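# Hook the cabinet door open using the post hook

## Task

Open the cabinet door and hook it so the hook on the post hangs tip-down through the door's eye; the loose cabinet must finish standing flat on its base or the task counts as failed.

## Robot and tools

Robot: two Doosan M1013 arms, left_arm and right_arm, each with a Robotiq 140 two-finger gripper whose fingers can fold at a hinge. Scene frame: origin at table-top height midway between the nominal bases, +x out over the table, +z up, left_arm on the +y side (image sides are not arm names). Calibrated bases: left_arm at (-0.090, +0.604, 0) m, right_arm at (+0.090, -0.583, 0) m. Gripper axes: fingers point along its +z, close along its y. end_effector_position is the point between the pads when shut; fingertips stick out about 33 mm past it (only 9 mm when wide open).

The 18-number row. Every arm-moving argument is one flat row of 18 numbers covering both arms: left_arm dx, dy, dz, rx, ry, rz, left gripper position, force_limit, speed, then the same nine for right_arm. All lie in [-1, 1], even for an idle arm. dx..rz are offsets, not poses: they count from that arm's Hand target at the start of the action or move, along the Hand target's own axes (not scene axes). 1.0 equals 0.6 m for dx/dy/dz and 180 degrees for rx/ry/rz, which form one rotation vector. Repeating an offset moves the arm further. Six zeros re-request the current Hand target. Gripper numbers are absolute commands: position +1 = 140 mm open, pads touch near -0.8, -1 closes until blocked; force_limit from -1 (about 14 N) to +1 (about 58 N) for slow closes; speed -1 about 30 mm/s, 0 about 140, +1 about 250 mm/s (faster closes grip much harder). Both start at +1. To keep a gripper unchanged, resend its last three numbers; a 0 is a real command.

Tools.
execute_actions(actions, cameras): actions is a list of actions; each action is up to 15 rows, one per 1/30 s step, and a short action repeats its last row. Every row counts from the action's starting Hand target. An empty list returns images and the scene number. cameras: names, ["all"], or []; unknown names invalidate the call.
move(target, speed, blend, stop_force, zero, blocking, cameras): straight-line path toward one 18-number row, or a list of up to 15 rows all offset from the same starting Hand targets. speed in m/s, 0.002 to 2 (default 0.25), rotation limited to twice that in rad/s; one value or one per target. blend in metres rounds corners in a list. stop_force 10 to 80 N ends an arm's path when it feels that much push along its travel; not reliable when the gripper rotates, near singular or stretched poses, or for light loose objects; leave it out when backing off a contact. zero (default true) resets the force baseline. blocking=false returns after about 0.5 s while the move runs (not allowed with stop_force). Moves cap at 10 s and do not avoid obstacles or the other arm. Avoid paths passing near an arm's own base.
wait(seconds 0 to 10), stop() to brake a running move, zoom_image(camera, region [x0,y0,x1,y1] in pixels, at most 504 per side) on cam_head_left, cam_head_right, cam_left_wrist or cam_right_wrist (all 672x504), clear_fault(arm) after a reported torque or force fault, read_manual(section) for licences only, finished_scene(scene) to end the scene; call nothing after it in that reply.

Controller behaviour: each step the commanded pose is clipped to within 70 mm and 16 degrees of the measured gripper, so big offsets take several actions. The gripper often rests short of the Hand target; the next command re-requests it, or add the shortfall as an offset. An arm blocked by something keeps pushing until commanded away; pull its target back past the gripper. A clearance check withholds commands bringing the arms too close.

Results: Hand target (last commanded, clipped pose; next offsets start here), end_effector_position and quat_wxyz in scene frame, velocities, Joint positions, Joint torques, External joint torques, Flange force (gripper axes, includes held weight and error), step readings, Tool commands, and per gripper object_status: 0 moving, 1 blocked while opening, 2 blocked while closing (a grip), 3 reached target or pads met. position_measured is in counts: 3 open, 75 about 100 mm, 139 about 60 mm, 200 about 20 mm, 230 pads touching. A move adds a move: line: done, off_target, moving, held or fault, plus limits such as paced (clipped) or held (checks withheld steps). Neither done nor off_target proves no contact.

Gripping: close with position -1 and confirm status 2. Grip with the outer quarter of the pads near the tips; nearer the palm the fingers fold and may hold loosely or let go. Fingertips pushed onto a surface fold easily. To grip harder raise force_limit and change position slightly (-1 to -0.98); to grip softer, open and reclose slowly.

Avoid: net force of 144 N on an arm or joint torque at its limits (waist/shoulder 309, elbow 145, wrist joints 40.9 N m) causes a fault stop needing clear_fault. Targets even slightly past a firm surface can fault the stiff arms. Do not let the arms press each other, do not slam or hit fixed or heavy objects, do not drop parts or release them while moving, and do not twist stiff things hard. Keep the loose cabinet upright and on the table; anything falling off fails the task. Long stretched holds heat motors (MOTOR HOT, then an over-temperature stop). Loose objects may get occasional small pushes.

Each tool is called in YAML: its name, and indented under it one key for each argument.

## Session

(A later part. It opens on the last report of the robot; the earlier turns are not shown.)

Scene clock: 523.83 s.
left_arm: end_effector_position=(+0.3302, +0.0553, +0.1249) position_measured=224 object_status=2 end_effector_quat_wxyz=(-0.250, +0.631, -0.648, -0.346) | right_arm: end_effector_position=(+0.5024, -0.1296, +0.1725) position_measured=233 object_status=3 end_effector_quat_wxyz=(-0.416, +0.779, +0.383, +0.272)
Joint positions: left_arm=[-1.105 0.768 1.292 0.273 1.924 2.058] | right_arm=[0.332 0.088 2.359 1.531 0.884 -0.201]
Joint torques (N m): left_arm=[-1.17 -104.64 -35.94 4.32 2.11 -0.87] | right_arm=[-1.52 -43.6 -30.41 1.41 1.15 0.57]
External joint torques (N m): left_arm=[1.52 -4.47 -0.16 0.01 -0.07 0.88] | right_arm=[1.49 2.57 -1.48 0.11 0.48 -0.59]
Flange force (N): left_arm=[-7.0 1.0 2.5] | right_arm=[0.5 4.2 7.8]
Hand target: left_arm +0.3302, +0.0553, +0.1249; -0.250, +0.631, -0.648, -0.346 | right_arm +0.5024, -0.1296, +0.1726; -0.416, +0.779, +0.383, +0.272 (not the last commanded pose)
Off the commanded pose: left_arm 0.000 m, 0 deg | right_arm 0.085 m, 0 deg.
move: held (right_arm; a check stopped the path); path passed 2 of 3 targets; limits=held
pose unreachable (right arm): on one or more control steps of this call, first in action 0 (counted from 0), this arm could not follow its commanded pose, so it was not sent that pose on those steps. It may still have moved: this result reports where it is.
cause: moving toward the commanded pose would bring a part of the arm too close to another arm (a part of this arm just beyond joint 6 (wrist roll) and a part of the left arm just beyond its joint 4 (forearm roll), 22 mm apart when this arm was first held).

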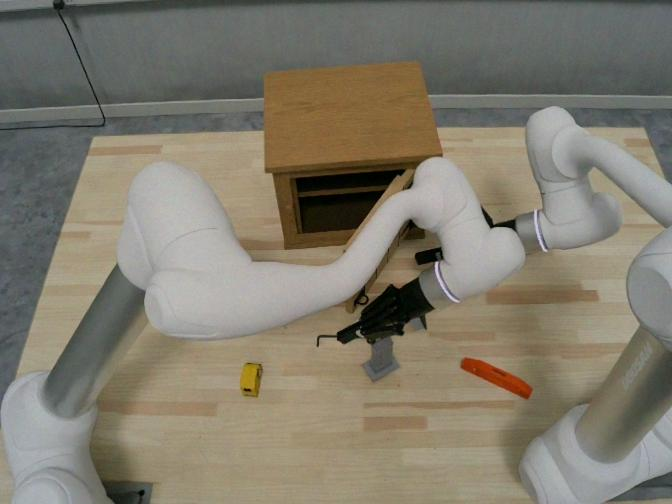

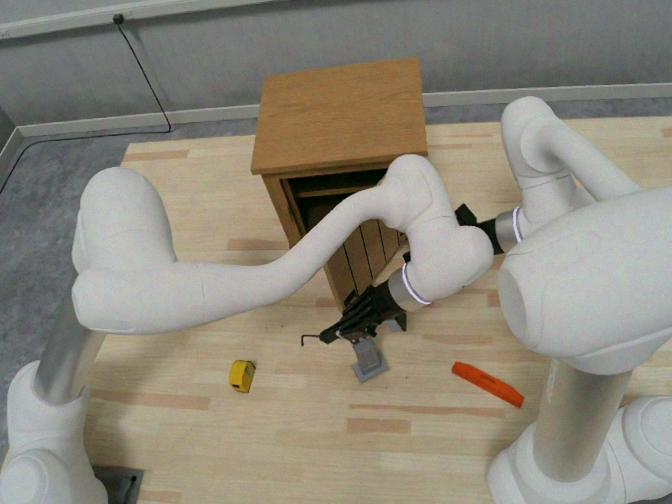

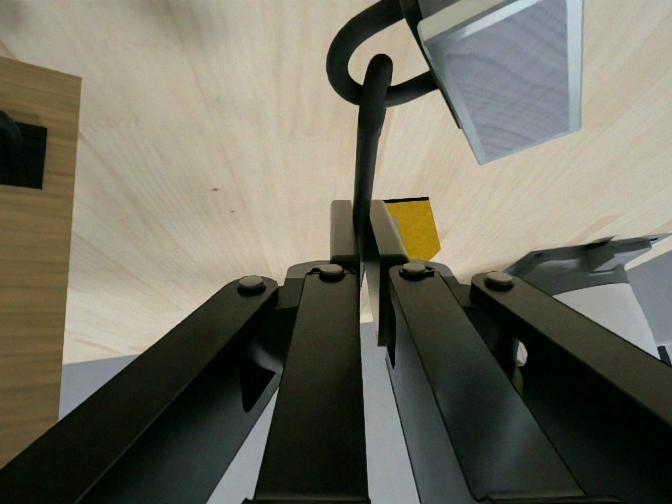

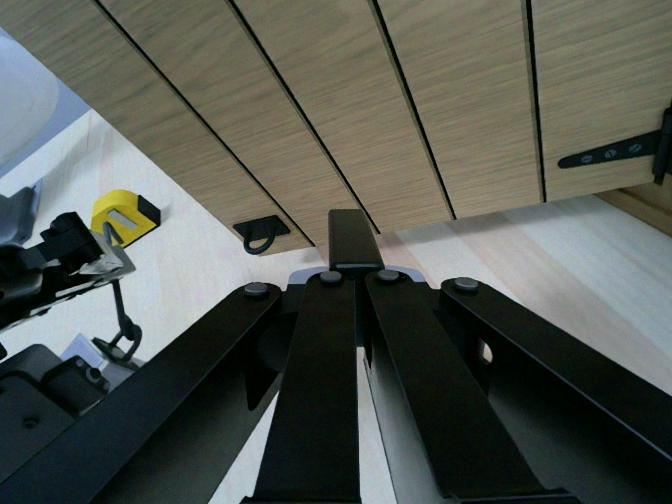

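move:
  target:
    - [0.0547,0.0094,0.0625,0.021,0.281,-0.059,-1,0,-1,-0.05,0.095,-0.155,0,0,0,-1,0,0]
    - [0.0547,0.0094,0.0625,0.021,0.281,-0.059,-0.4,0,-0.5,-0.05,0.095,-0.155,0,0,0,-1,0,0]
    - [0.0485,0.0108,0.0735,0.032,0.391,-0.056,-0.4,0,-0.5,-0.05,0.095,-0.155,0,0,0,-1,0,0]
    - [0.0485,0.0108,0.0735,0.032,0.391,-0.056,-1,0,-1,-0.05,0.095,-0.155,0,0,0,-1,0,0]
  speed: 0.25
  cameras: ["all"]

zoom_image:
  camera: "cam_head_left"
  region: [310, 250, 450, 390]

Scene clock: 579.67 s.
left_arm: end_effector_position=(+0.3165, +0.0701, +0.0757) position_measured=224 object_status=0 end_effector_quat_wxyz=(+0.111, +0.753, -0.634, +0.133) | right_arm: end_effector_position=(+0.5228, -0.2409, +0.1724) position_measured=233 object_status=3 end_effector_quat_wxyz=(-0.416, +0.779, +0.383, +0.272)
Joint positions: left_arm=[-0.904 0.244 2.041 -0.311 0.573 2.319] | right_arm=[0.052 0.071 2.378 1.335 1.06 -0.234]
Joint torques (N m): left_arm=[-6.43 -49.5 -24.58 2.62 1.74 -0.13] | right_arm=[-2.08 -40.89 -29.71 2.16 1.26 0.58]
External joint torques (N m): left_arm=[6.49 -8.2 -7.77 0.17 -2.49 0.13] | right_arm=[2.13 2.46 -1.31 0.02 0.43 -0.6]
Flange force (N): left_arm=[0.5 -10.3 -11.5] | right_arm=[1.3 4.7 7.6]
Hand target: left_arm +0.3165, +0.0701, +0.0756; +0.111, +0.753, -0.634, +0.133 | right_arm +0.5228, -0.2409, +0.1724; -0.416, +0.779, +0.383, +0.272
Off the commanded pose: left_arm 0.000 m, 0 deg | right_arm 0.000 m, 0 deg.
move: done

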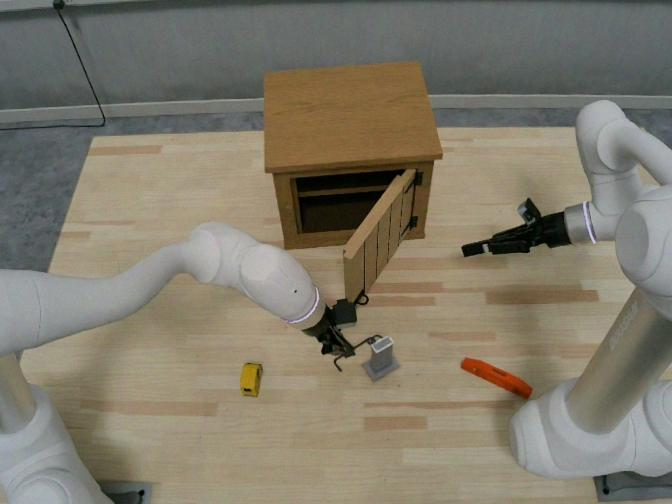

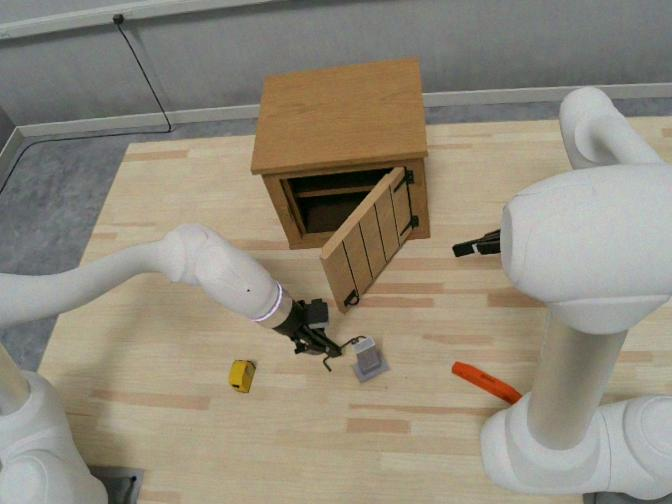

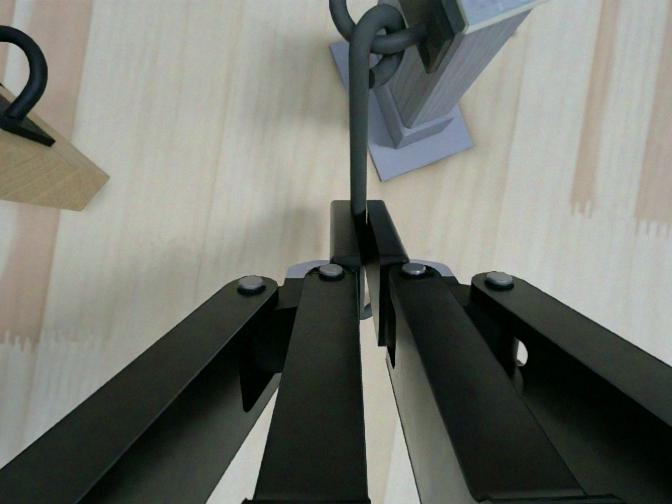

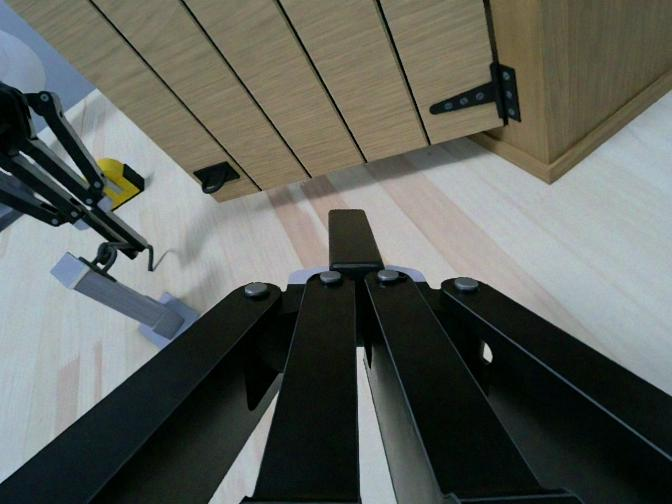

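Scaled by 3.600 from the camera's 672x504 image, which has a finer 960x720 frame.

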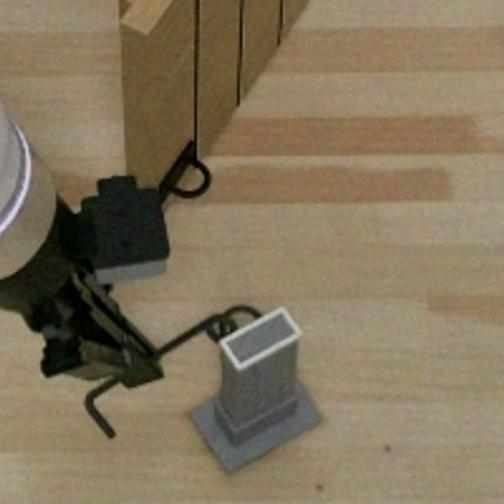

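move:
  target:
    - [0.0625,0,-0.088,0,-0.3333,0,-1,0,-1,0,0,0,0,0,0,-1,0,0]
    - [0.1215,-0.019,-0.0955,0.0996,-0.4672,0.2237,-1,0,-1,0,0,0,0,0,0,-1,0,0]
    - [0.143,-0.0297,-0.0877,0.268,-0.3267,0.485,-1,0,-1,0,0,0,0,0,0,-1,0,0]
  speed: 0.25
  blend: [0.01,0.01,0]
  cameras: ["all"]

zoom_image:
  camera: "cam_head_right"
  region: [290, 250, 430, 390]

zoom_image:
  camera: "cam_head_left"
  region: [310, 250, 450, 390]

Scene clock: 630.90 s.
left_arm: end_effector_position=(+0.3446, +0.0112, +0.1544) position_measured=224 object_status=2 end_effector_quat_wxyz=(+0.564, -0.091, +0.819, -0.041) | right_arm: end_effector_position=(+0.5228, -0.2409, +0.1724) position_measured=233 object_status=3 end_effector_quat_wxyz=(-0.416, +0.779, +0.383, +0.272)
Joint positions: left_arm=[-1.438 0.448 2.021 1.416 1.219 2.107] | right_arm=[0.052 0.071 2.378 1.335 1.06 -0.234]
Joint torques (N m): left_arm=[-2.75 -73.1 -31.34 2.49 1.25 -0.95] | right_arm=[-2.2 -40.67 -29.61 2.16 1.22 0.59]
External joint torques (N m): left_arm=[2.86 -3 0.97 -0.45 0.72 0.94] | right_arm=[2.11 2.41 -1.42 0.04 0.46 -0.62]
Flange force (N): left_arm=[-7.4 3.2 0.5] | right_arm=[1.5 4.8 7.4]
Hand target: left_arm +0.3446, +0.0113, +0.1544; +0.564, -0.091, +0.819, -0.041 | right_arm +0.5228, -0.2409, +0.1724; -0.416, +0.779, +0.383, +0.272
Off the commanded pose: left_arm 0.000 m, 0 deg | right_arm 0.000 m, 0 deg.
move: done

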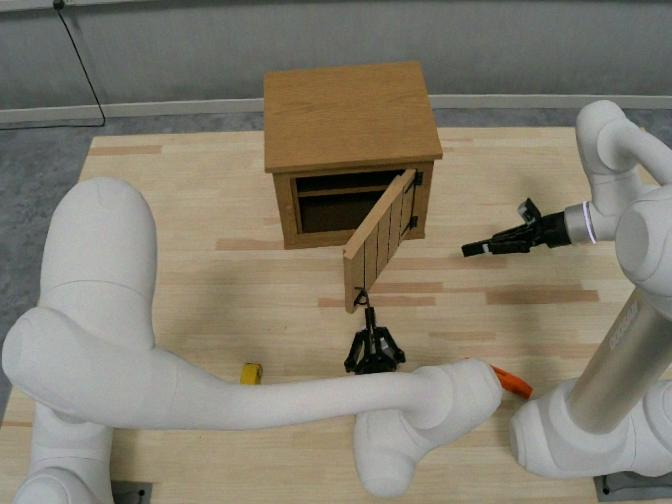

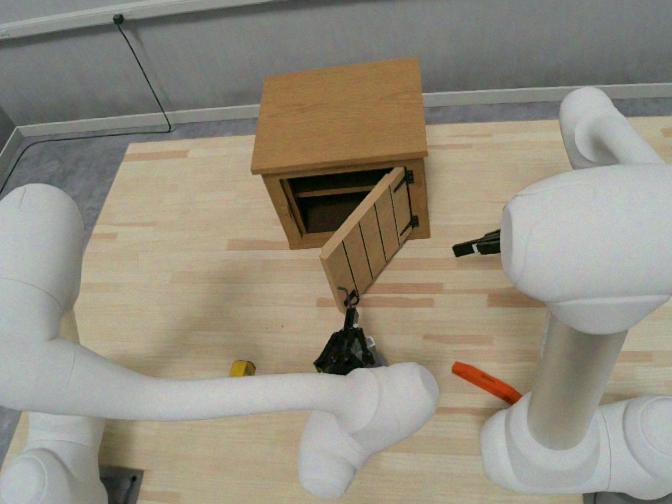

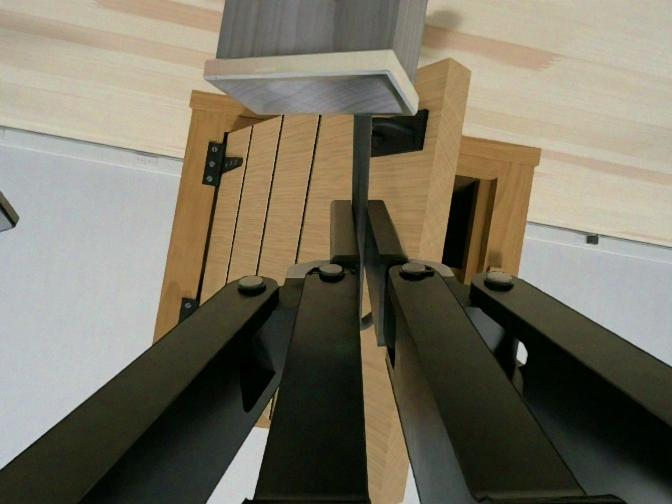

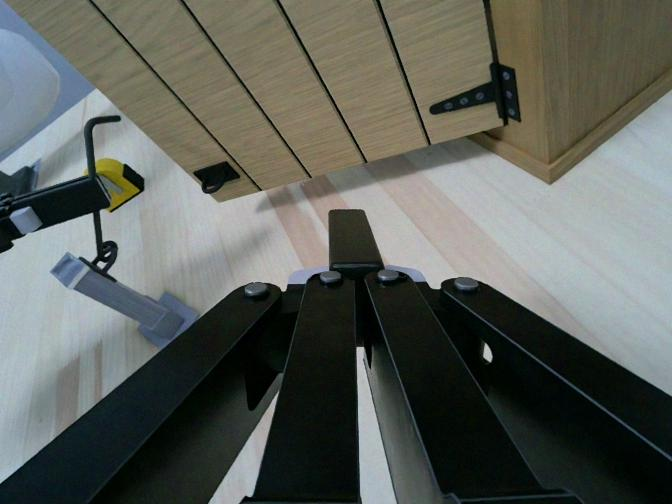

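Scaled by 3.600 from the camera's 672x504 image, which has a finer 960x720 frame.

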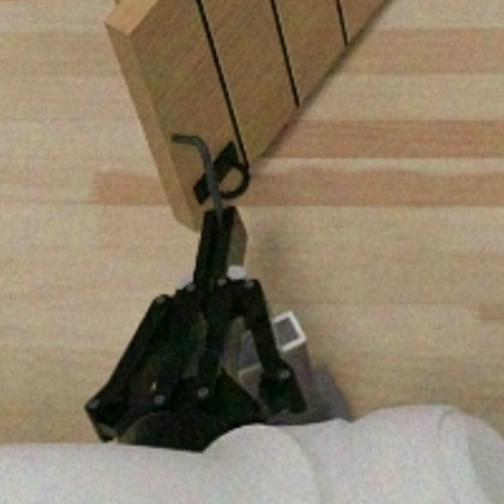

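Scaled by 3.600 from the camera's 672x504 image, which has a finer 960x720 frame.

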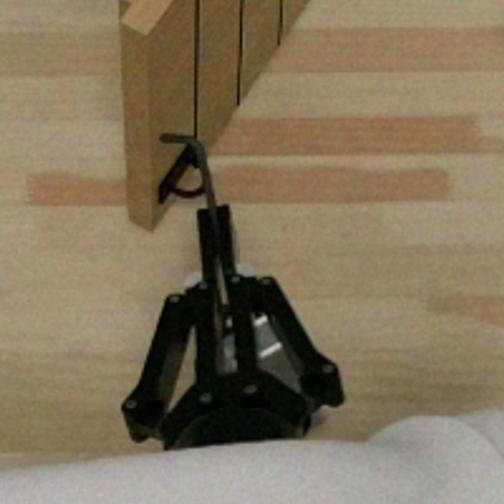

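move:
  target: [0.0183,0.045,0.0613,0.1915,0.1544,-0.1405,-1,0,-1,0,0,0,0,0,0,-1,0,0]
  speed: 0.18
  cameras: ["all"]

zoom_image:
  camera: "cam_head_right"
  region: [300, 250, 400, 350]

zoom_image:
  camera: "cam_head_left"
  region: [320, 250, 420, 350]

zoom_image:
  camera: "cam_right_wrist"
  region: [0, 60, 300, 310]

Scene clock: 693.57 s.
left_arm: end_effector_position=(+0.3724, +0.0369, +0.1265) position_measured=224 object_status=2 end_effector_quat_wxyz=(+0.335, -0.084, +0.840, -0.418) | right_arm: end_effector_position=(+0.5228, -0.2409, +0.1724) position_measured=233 object_status=3 end_effector_quat_wxyz=(-0.416, +0.779, +0.383, +0.272)
Joint positions: left_arm=[-1.045 0.251 2.37 2.777 0.63 0.775] | right_arm=[0.052 0.071 2.378 1.335 1.06 -0.234]
Joint torques (N m): left_arm=[19.91 -38.76 -11.6 -7.13 0.55 0.93] | right_arm=[-1.94 -40.53 -29.79 2.19 1.26 0.56]
External joint torques (N m): left_arm=[-19.83 -12.5 -13.44 5.36 1.94 -0.96] | right_arm=[1.81 2.07 -1.45 0.04 0.42 -0.58]
Flange force (N): left_arm=[12.8 -29.0 -7.9] | right_arm=[1.5 4.4 6.4]
Hand target: left_arm +0.3723, +0.0369, +0.1265; +0.335, -0.084, +0.840, -0.418 | right_arm +0.5228, -0.2409, +0.1724; -0.416, +0.779, +0.383, +0.272
Off the commanded pose: left_arm 0.000 m, 0 deg | right_arm 0.000 m, 0 deg.
move: done

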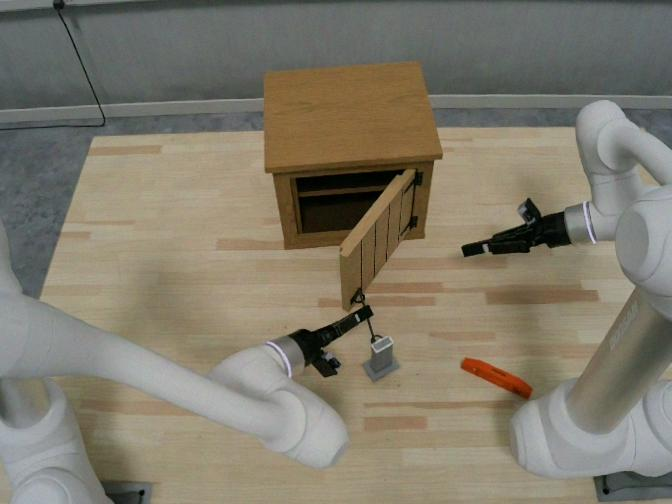

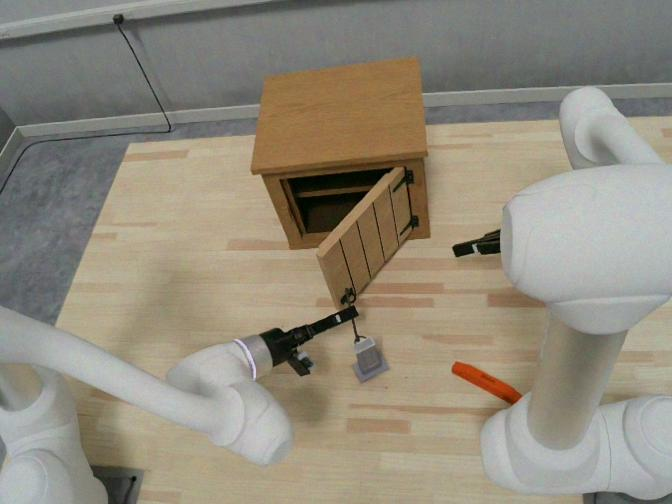

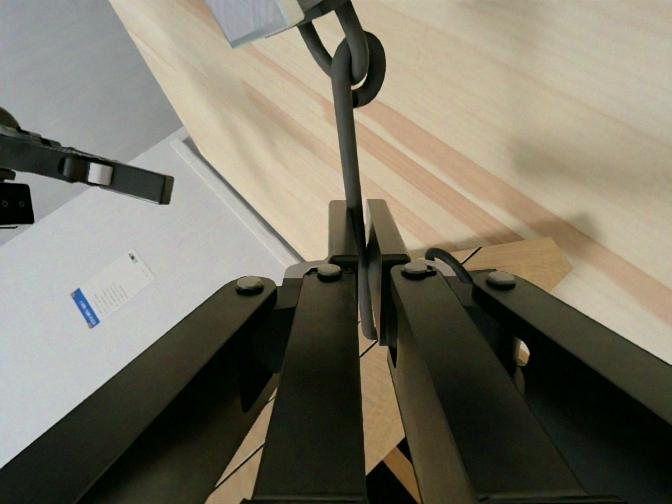

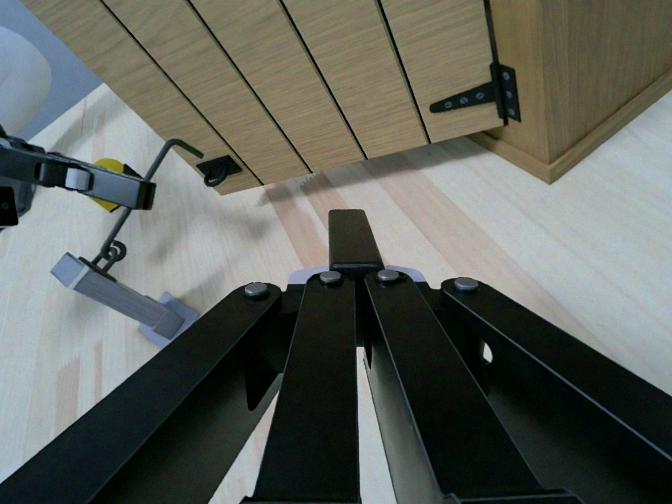

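Scaled by 5.040 from the camera's 672x504 image, which has a finer 960x720 frame.

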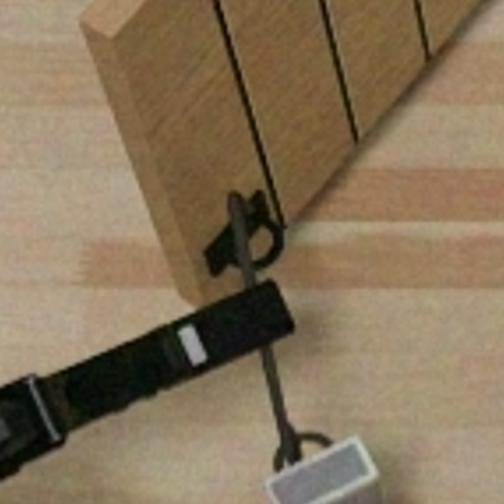

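Scaled by 5.040 from the camera's 672x504 image, which has a finer 960x720 frame.

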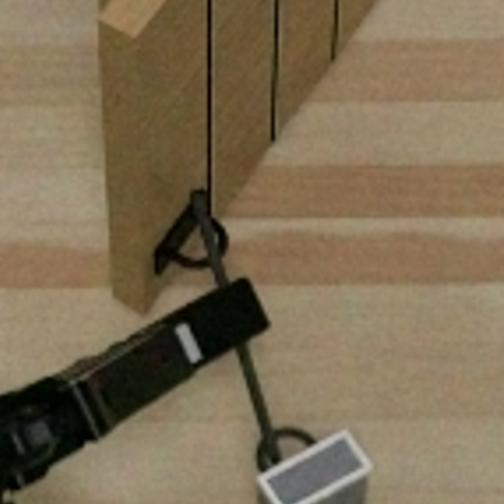

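Scaled by 1.680 from the camera's 672x504 image, which has a finer 960x720 frame.

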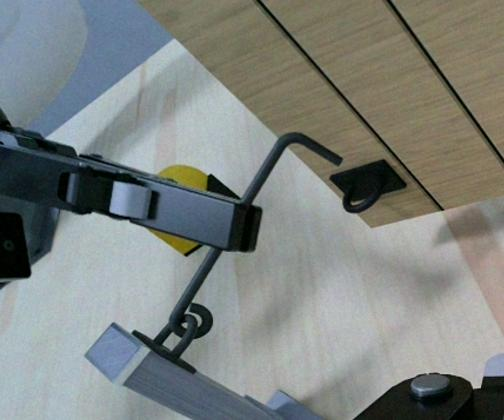

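move:
  target: [-0.003,0.0277,0.0242,-0.0224,0.0583,-0.0781,-1,0,-1,0,0,0,0,0,0,-1,0,0]
  speed: 0.1
  cameras: ["all"]

zoom_image:
  camera: "cam_head_right"
  region: [300, 250, 400, 350]

zoom_image:
  camera: "cam_head_left"
  region: [320, 250, 420, 350]

zoom_image:
  camera: "cam_right_wrist"
  region: [50, 100, 300, 310]

Scene clock: 718.77 s.
left_arm: end_effector_position=(+0.3852, +0.0388, +0.1086) position_measured=224 object_status=2 end_effector_quat_wxyz=(+0.200, -0.159, +0.865, -0.432) | right_arm: end_effector_position=(+0.5228, -0.2409, +0.1724) position_measured=233 object_status=3 end_effector_quat_wxyz=(-0.416, +0.779, +0.383, +0.272)
Joint positions: left_arm=[-0.912 0.242 2.307 3.266 0.402 0.17] | right_arm=[0.052 0.071 2.378 1.335 1.06 -0.234]
Joint torques (N m): left_arm=[32.45 -29.41 -12.69 -7.49 -6.32 0.99] | right_arm=[-2.11 -40.53 -29.75 2.19 1.26 0.58]
External joint torques (N m): left_arm=[-32.33 -21.56 -13.08 4.96 8.66 -1.03] | right_arm=[2.17 2.09 -1.36 0.01 0.43 -0.61]
Flange force (N): left_arm=[36.5 -33.0 -19.9] | right_arm=[1.6 4.0 7.1]
Hand target: left_arm +0.3852, +0.0388, +0.1086; +0.200, -0.159, +0.865, -0.432 | right_arm +0.5228, -0.2409, +0.1724; -0.416, +0.779, +0.383, +0.272
Off the commanded pose: left_arm 0.000 m, 0 deg | right_arm 0.000 m, 0 deg.
move: done

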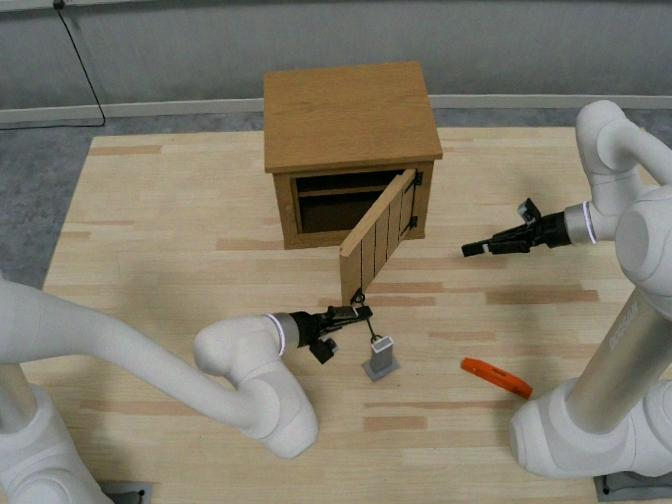

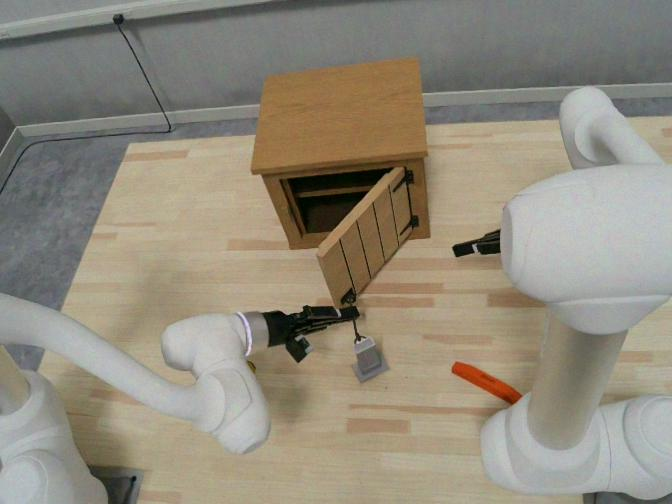

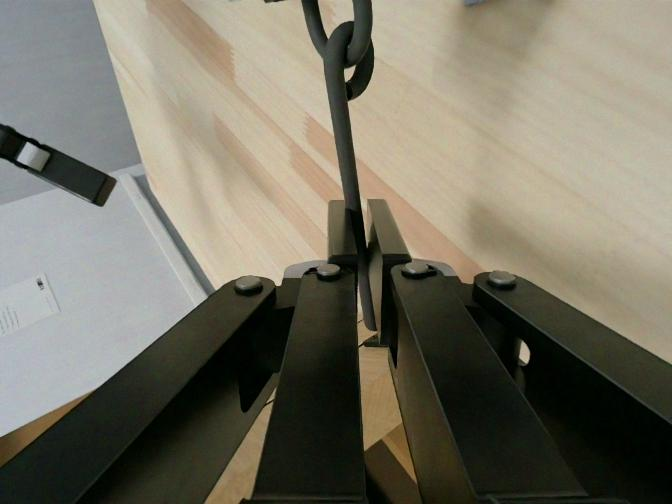

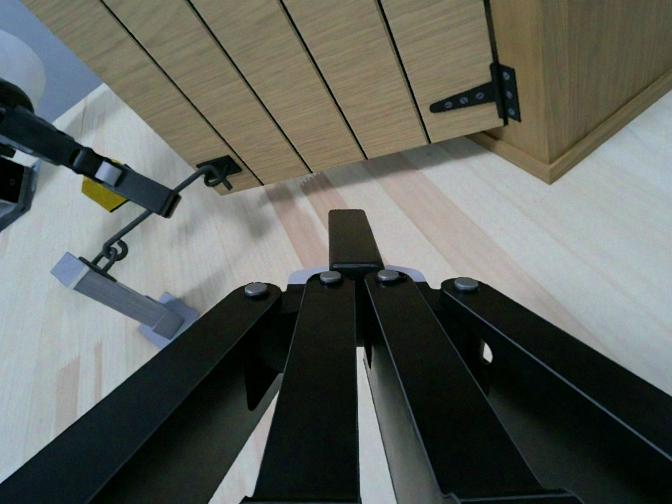

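Scaled by 5.040 from the camera's 672x504 image, which has a finer 960x720 frame.

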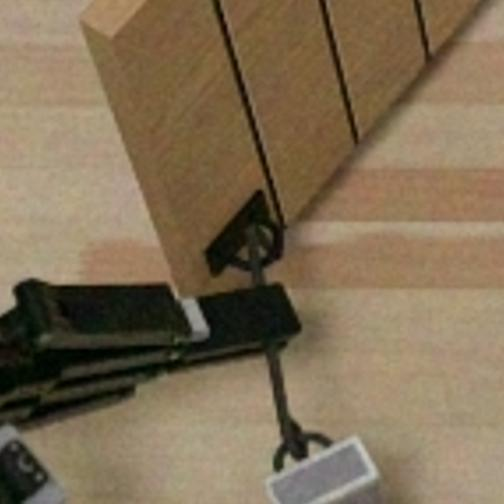

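Scaled by 5.040 from the camera's 672x504 image, which has a finer 960x720 frame.

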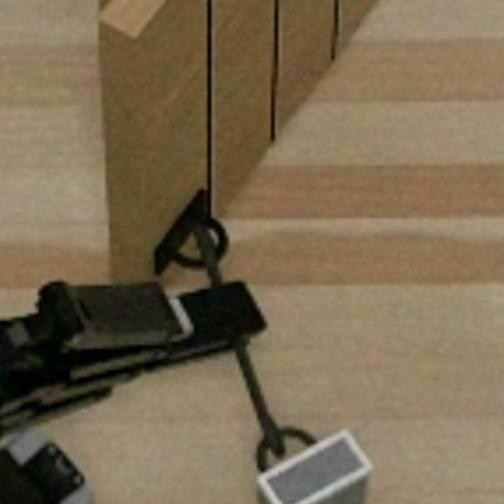

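Scaled by 2.016 from the camera's 672x504 image, which has a finer 960x720 frame.

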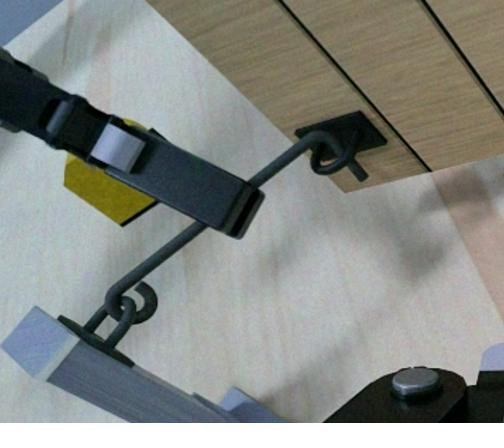

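move:
  target:
    - [0.0067,-0.004,-0.0027,0,0,0,-1,0,-1,0,0,0,0,0,0,-1,0,0]
    - [0.0067,-0.004,-0.0027,0,0,0,-0.45,0,-1,0,0,0,0,0,0,-1,0,0]
    - [0.0067,-0.004,-0.24,0,0,0,-0.45,0,-1,0,0,0,0,0,0,-1,0,0]
  speed: 0.15
  cameras: ["all"]

zoom_image:
  camera: "cam_head_left"
  region: [320, 250, 420, 350]

zoom_image:
  camera: "cam_right_wrist"
  region: [50, 100, 300, 310]

Scene clock: 753.43 s.
left_arm: end_effector_position=(+0.3123, +0.1340, +0.1884) position_measured=186 object_status=3 end_effector_quat_wxyz=(+0.200, -0.159, +0.865, -0.432) | right_arm: end_effector_position=(+0.5228, -0.2409, +0.1724) position_measured=233 object_status=3 end_effector_quat_wxyz=(-0.416, +0.779, +0.383, +0.272)
Joint positions: left_arm=[-0.905 -0.079 2.448 3.388 0.224 0.048] | right_arm=[0.052 0.071 2.378 1.335 1.06 -0.234]
Joint torques (N m): left_arm=[-1.37 -21.71 -30.88 -3.22 2.21 -0.75] | right_arm=[-2.12 -40.72 -29.65 2.16 1.23 0.56]
External joint torques (N m): left_arm=[1.39 -1.16 -0.42 0.12 0.09 0.71] | right_arm=[2.06 2.44 -1.36 0.03 0.46 -0.59]
Flange force (N): left_arm=[0.0 0.0 0.0] | right_arm=[1.4 4.8 7.3]
Hand target: left_arm +0.3123, +0.1340, +0.1885; +0.200, -0.159, +0.865, -0.432 | right_arm +0.5228, -0.2409, +0.1724; -0.416, +0.779, +0.383, +0.272
Off the commanded pose: left_arm 0.000 m, 0 deg | right_arm 0.000 m, 0 deg.
move: done

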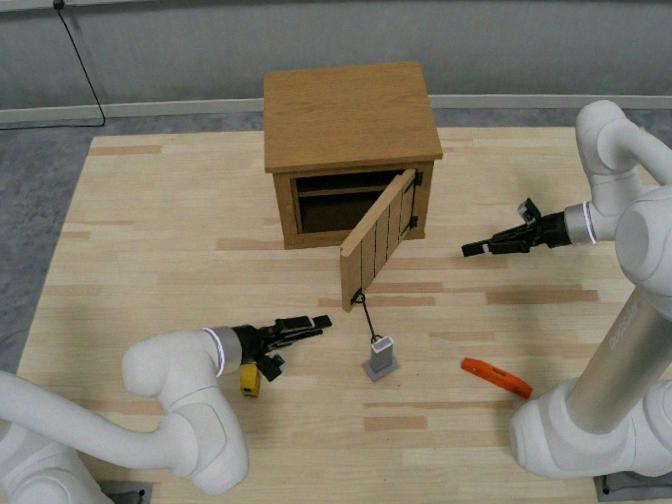

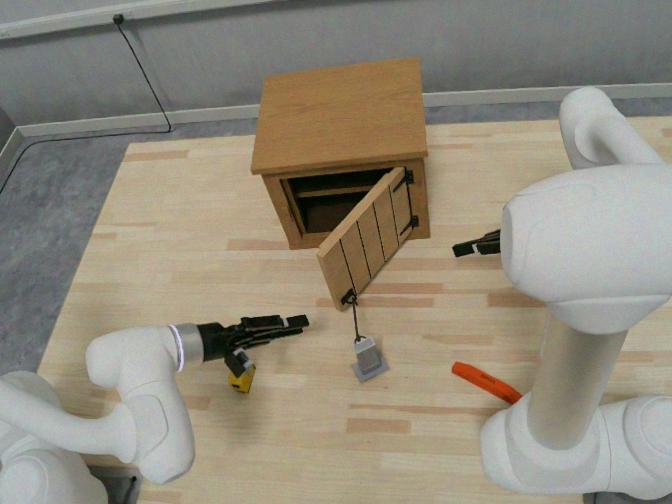

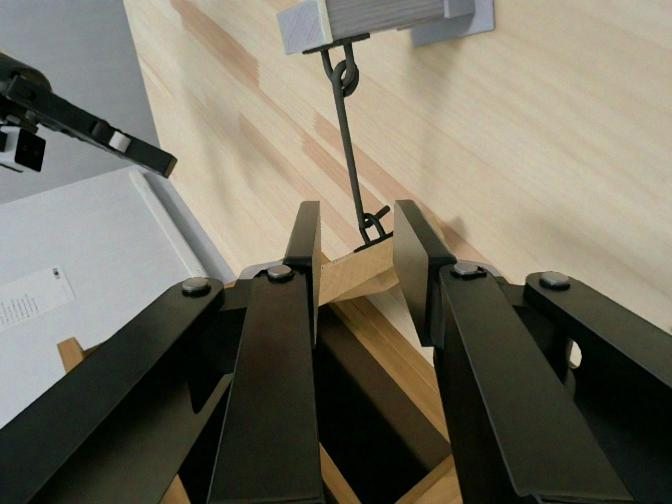

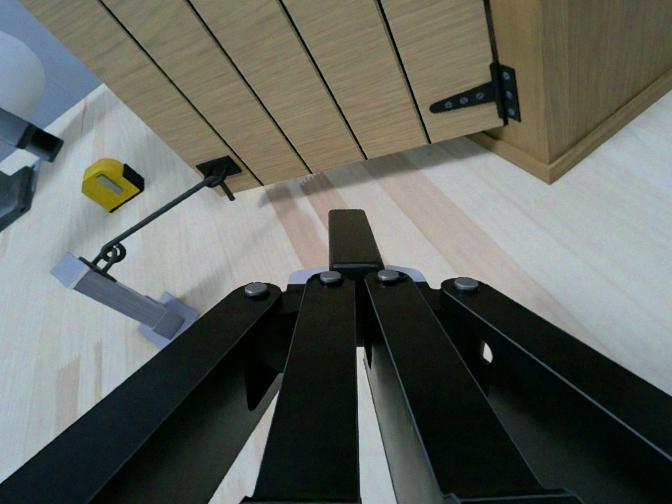

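Scaled by 5.040 from the camera's 672x504 image, which has a finer 960x720 frame.

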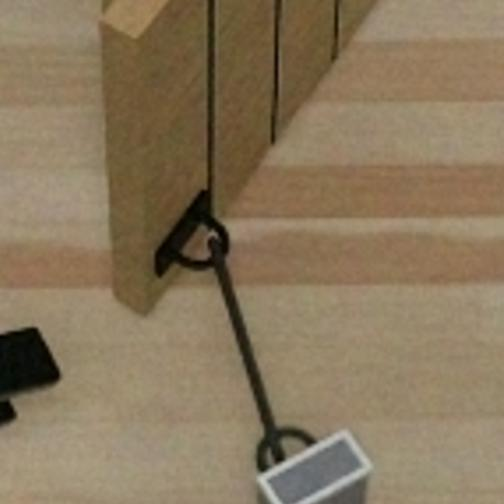

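Scaled by 2.016 from the camera's 672x504 image, which has a finer 960x720 frame.

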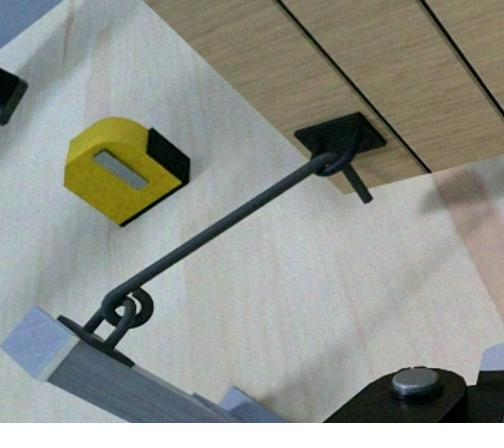

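Hooked with the tip down through the eye.

finished_scene:
  scene: 2

The scene is finished: the task was done.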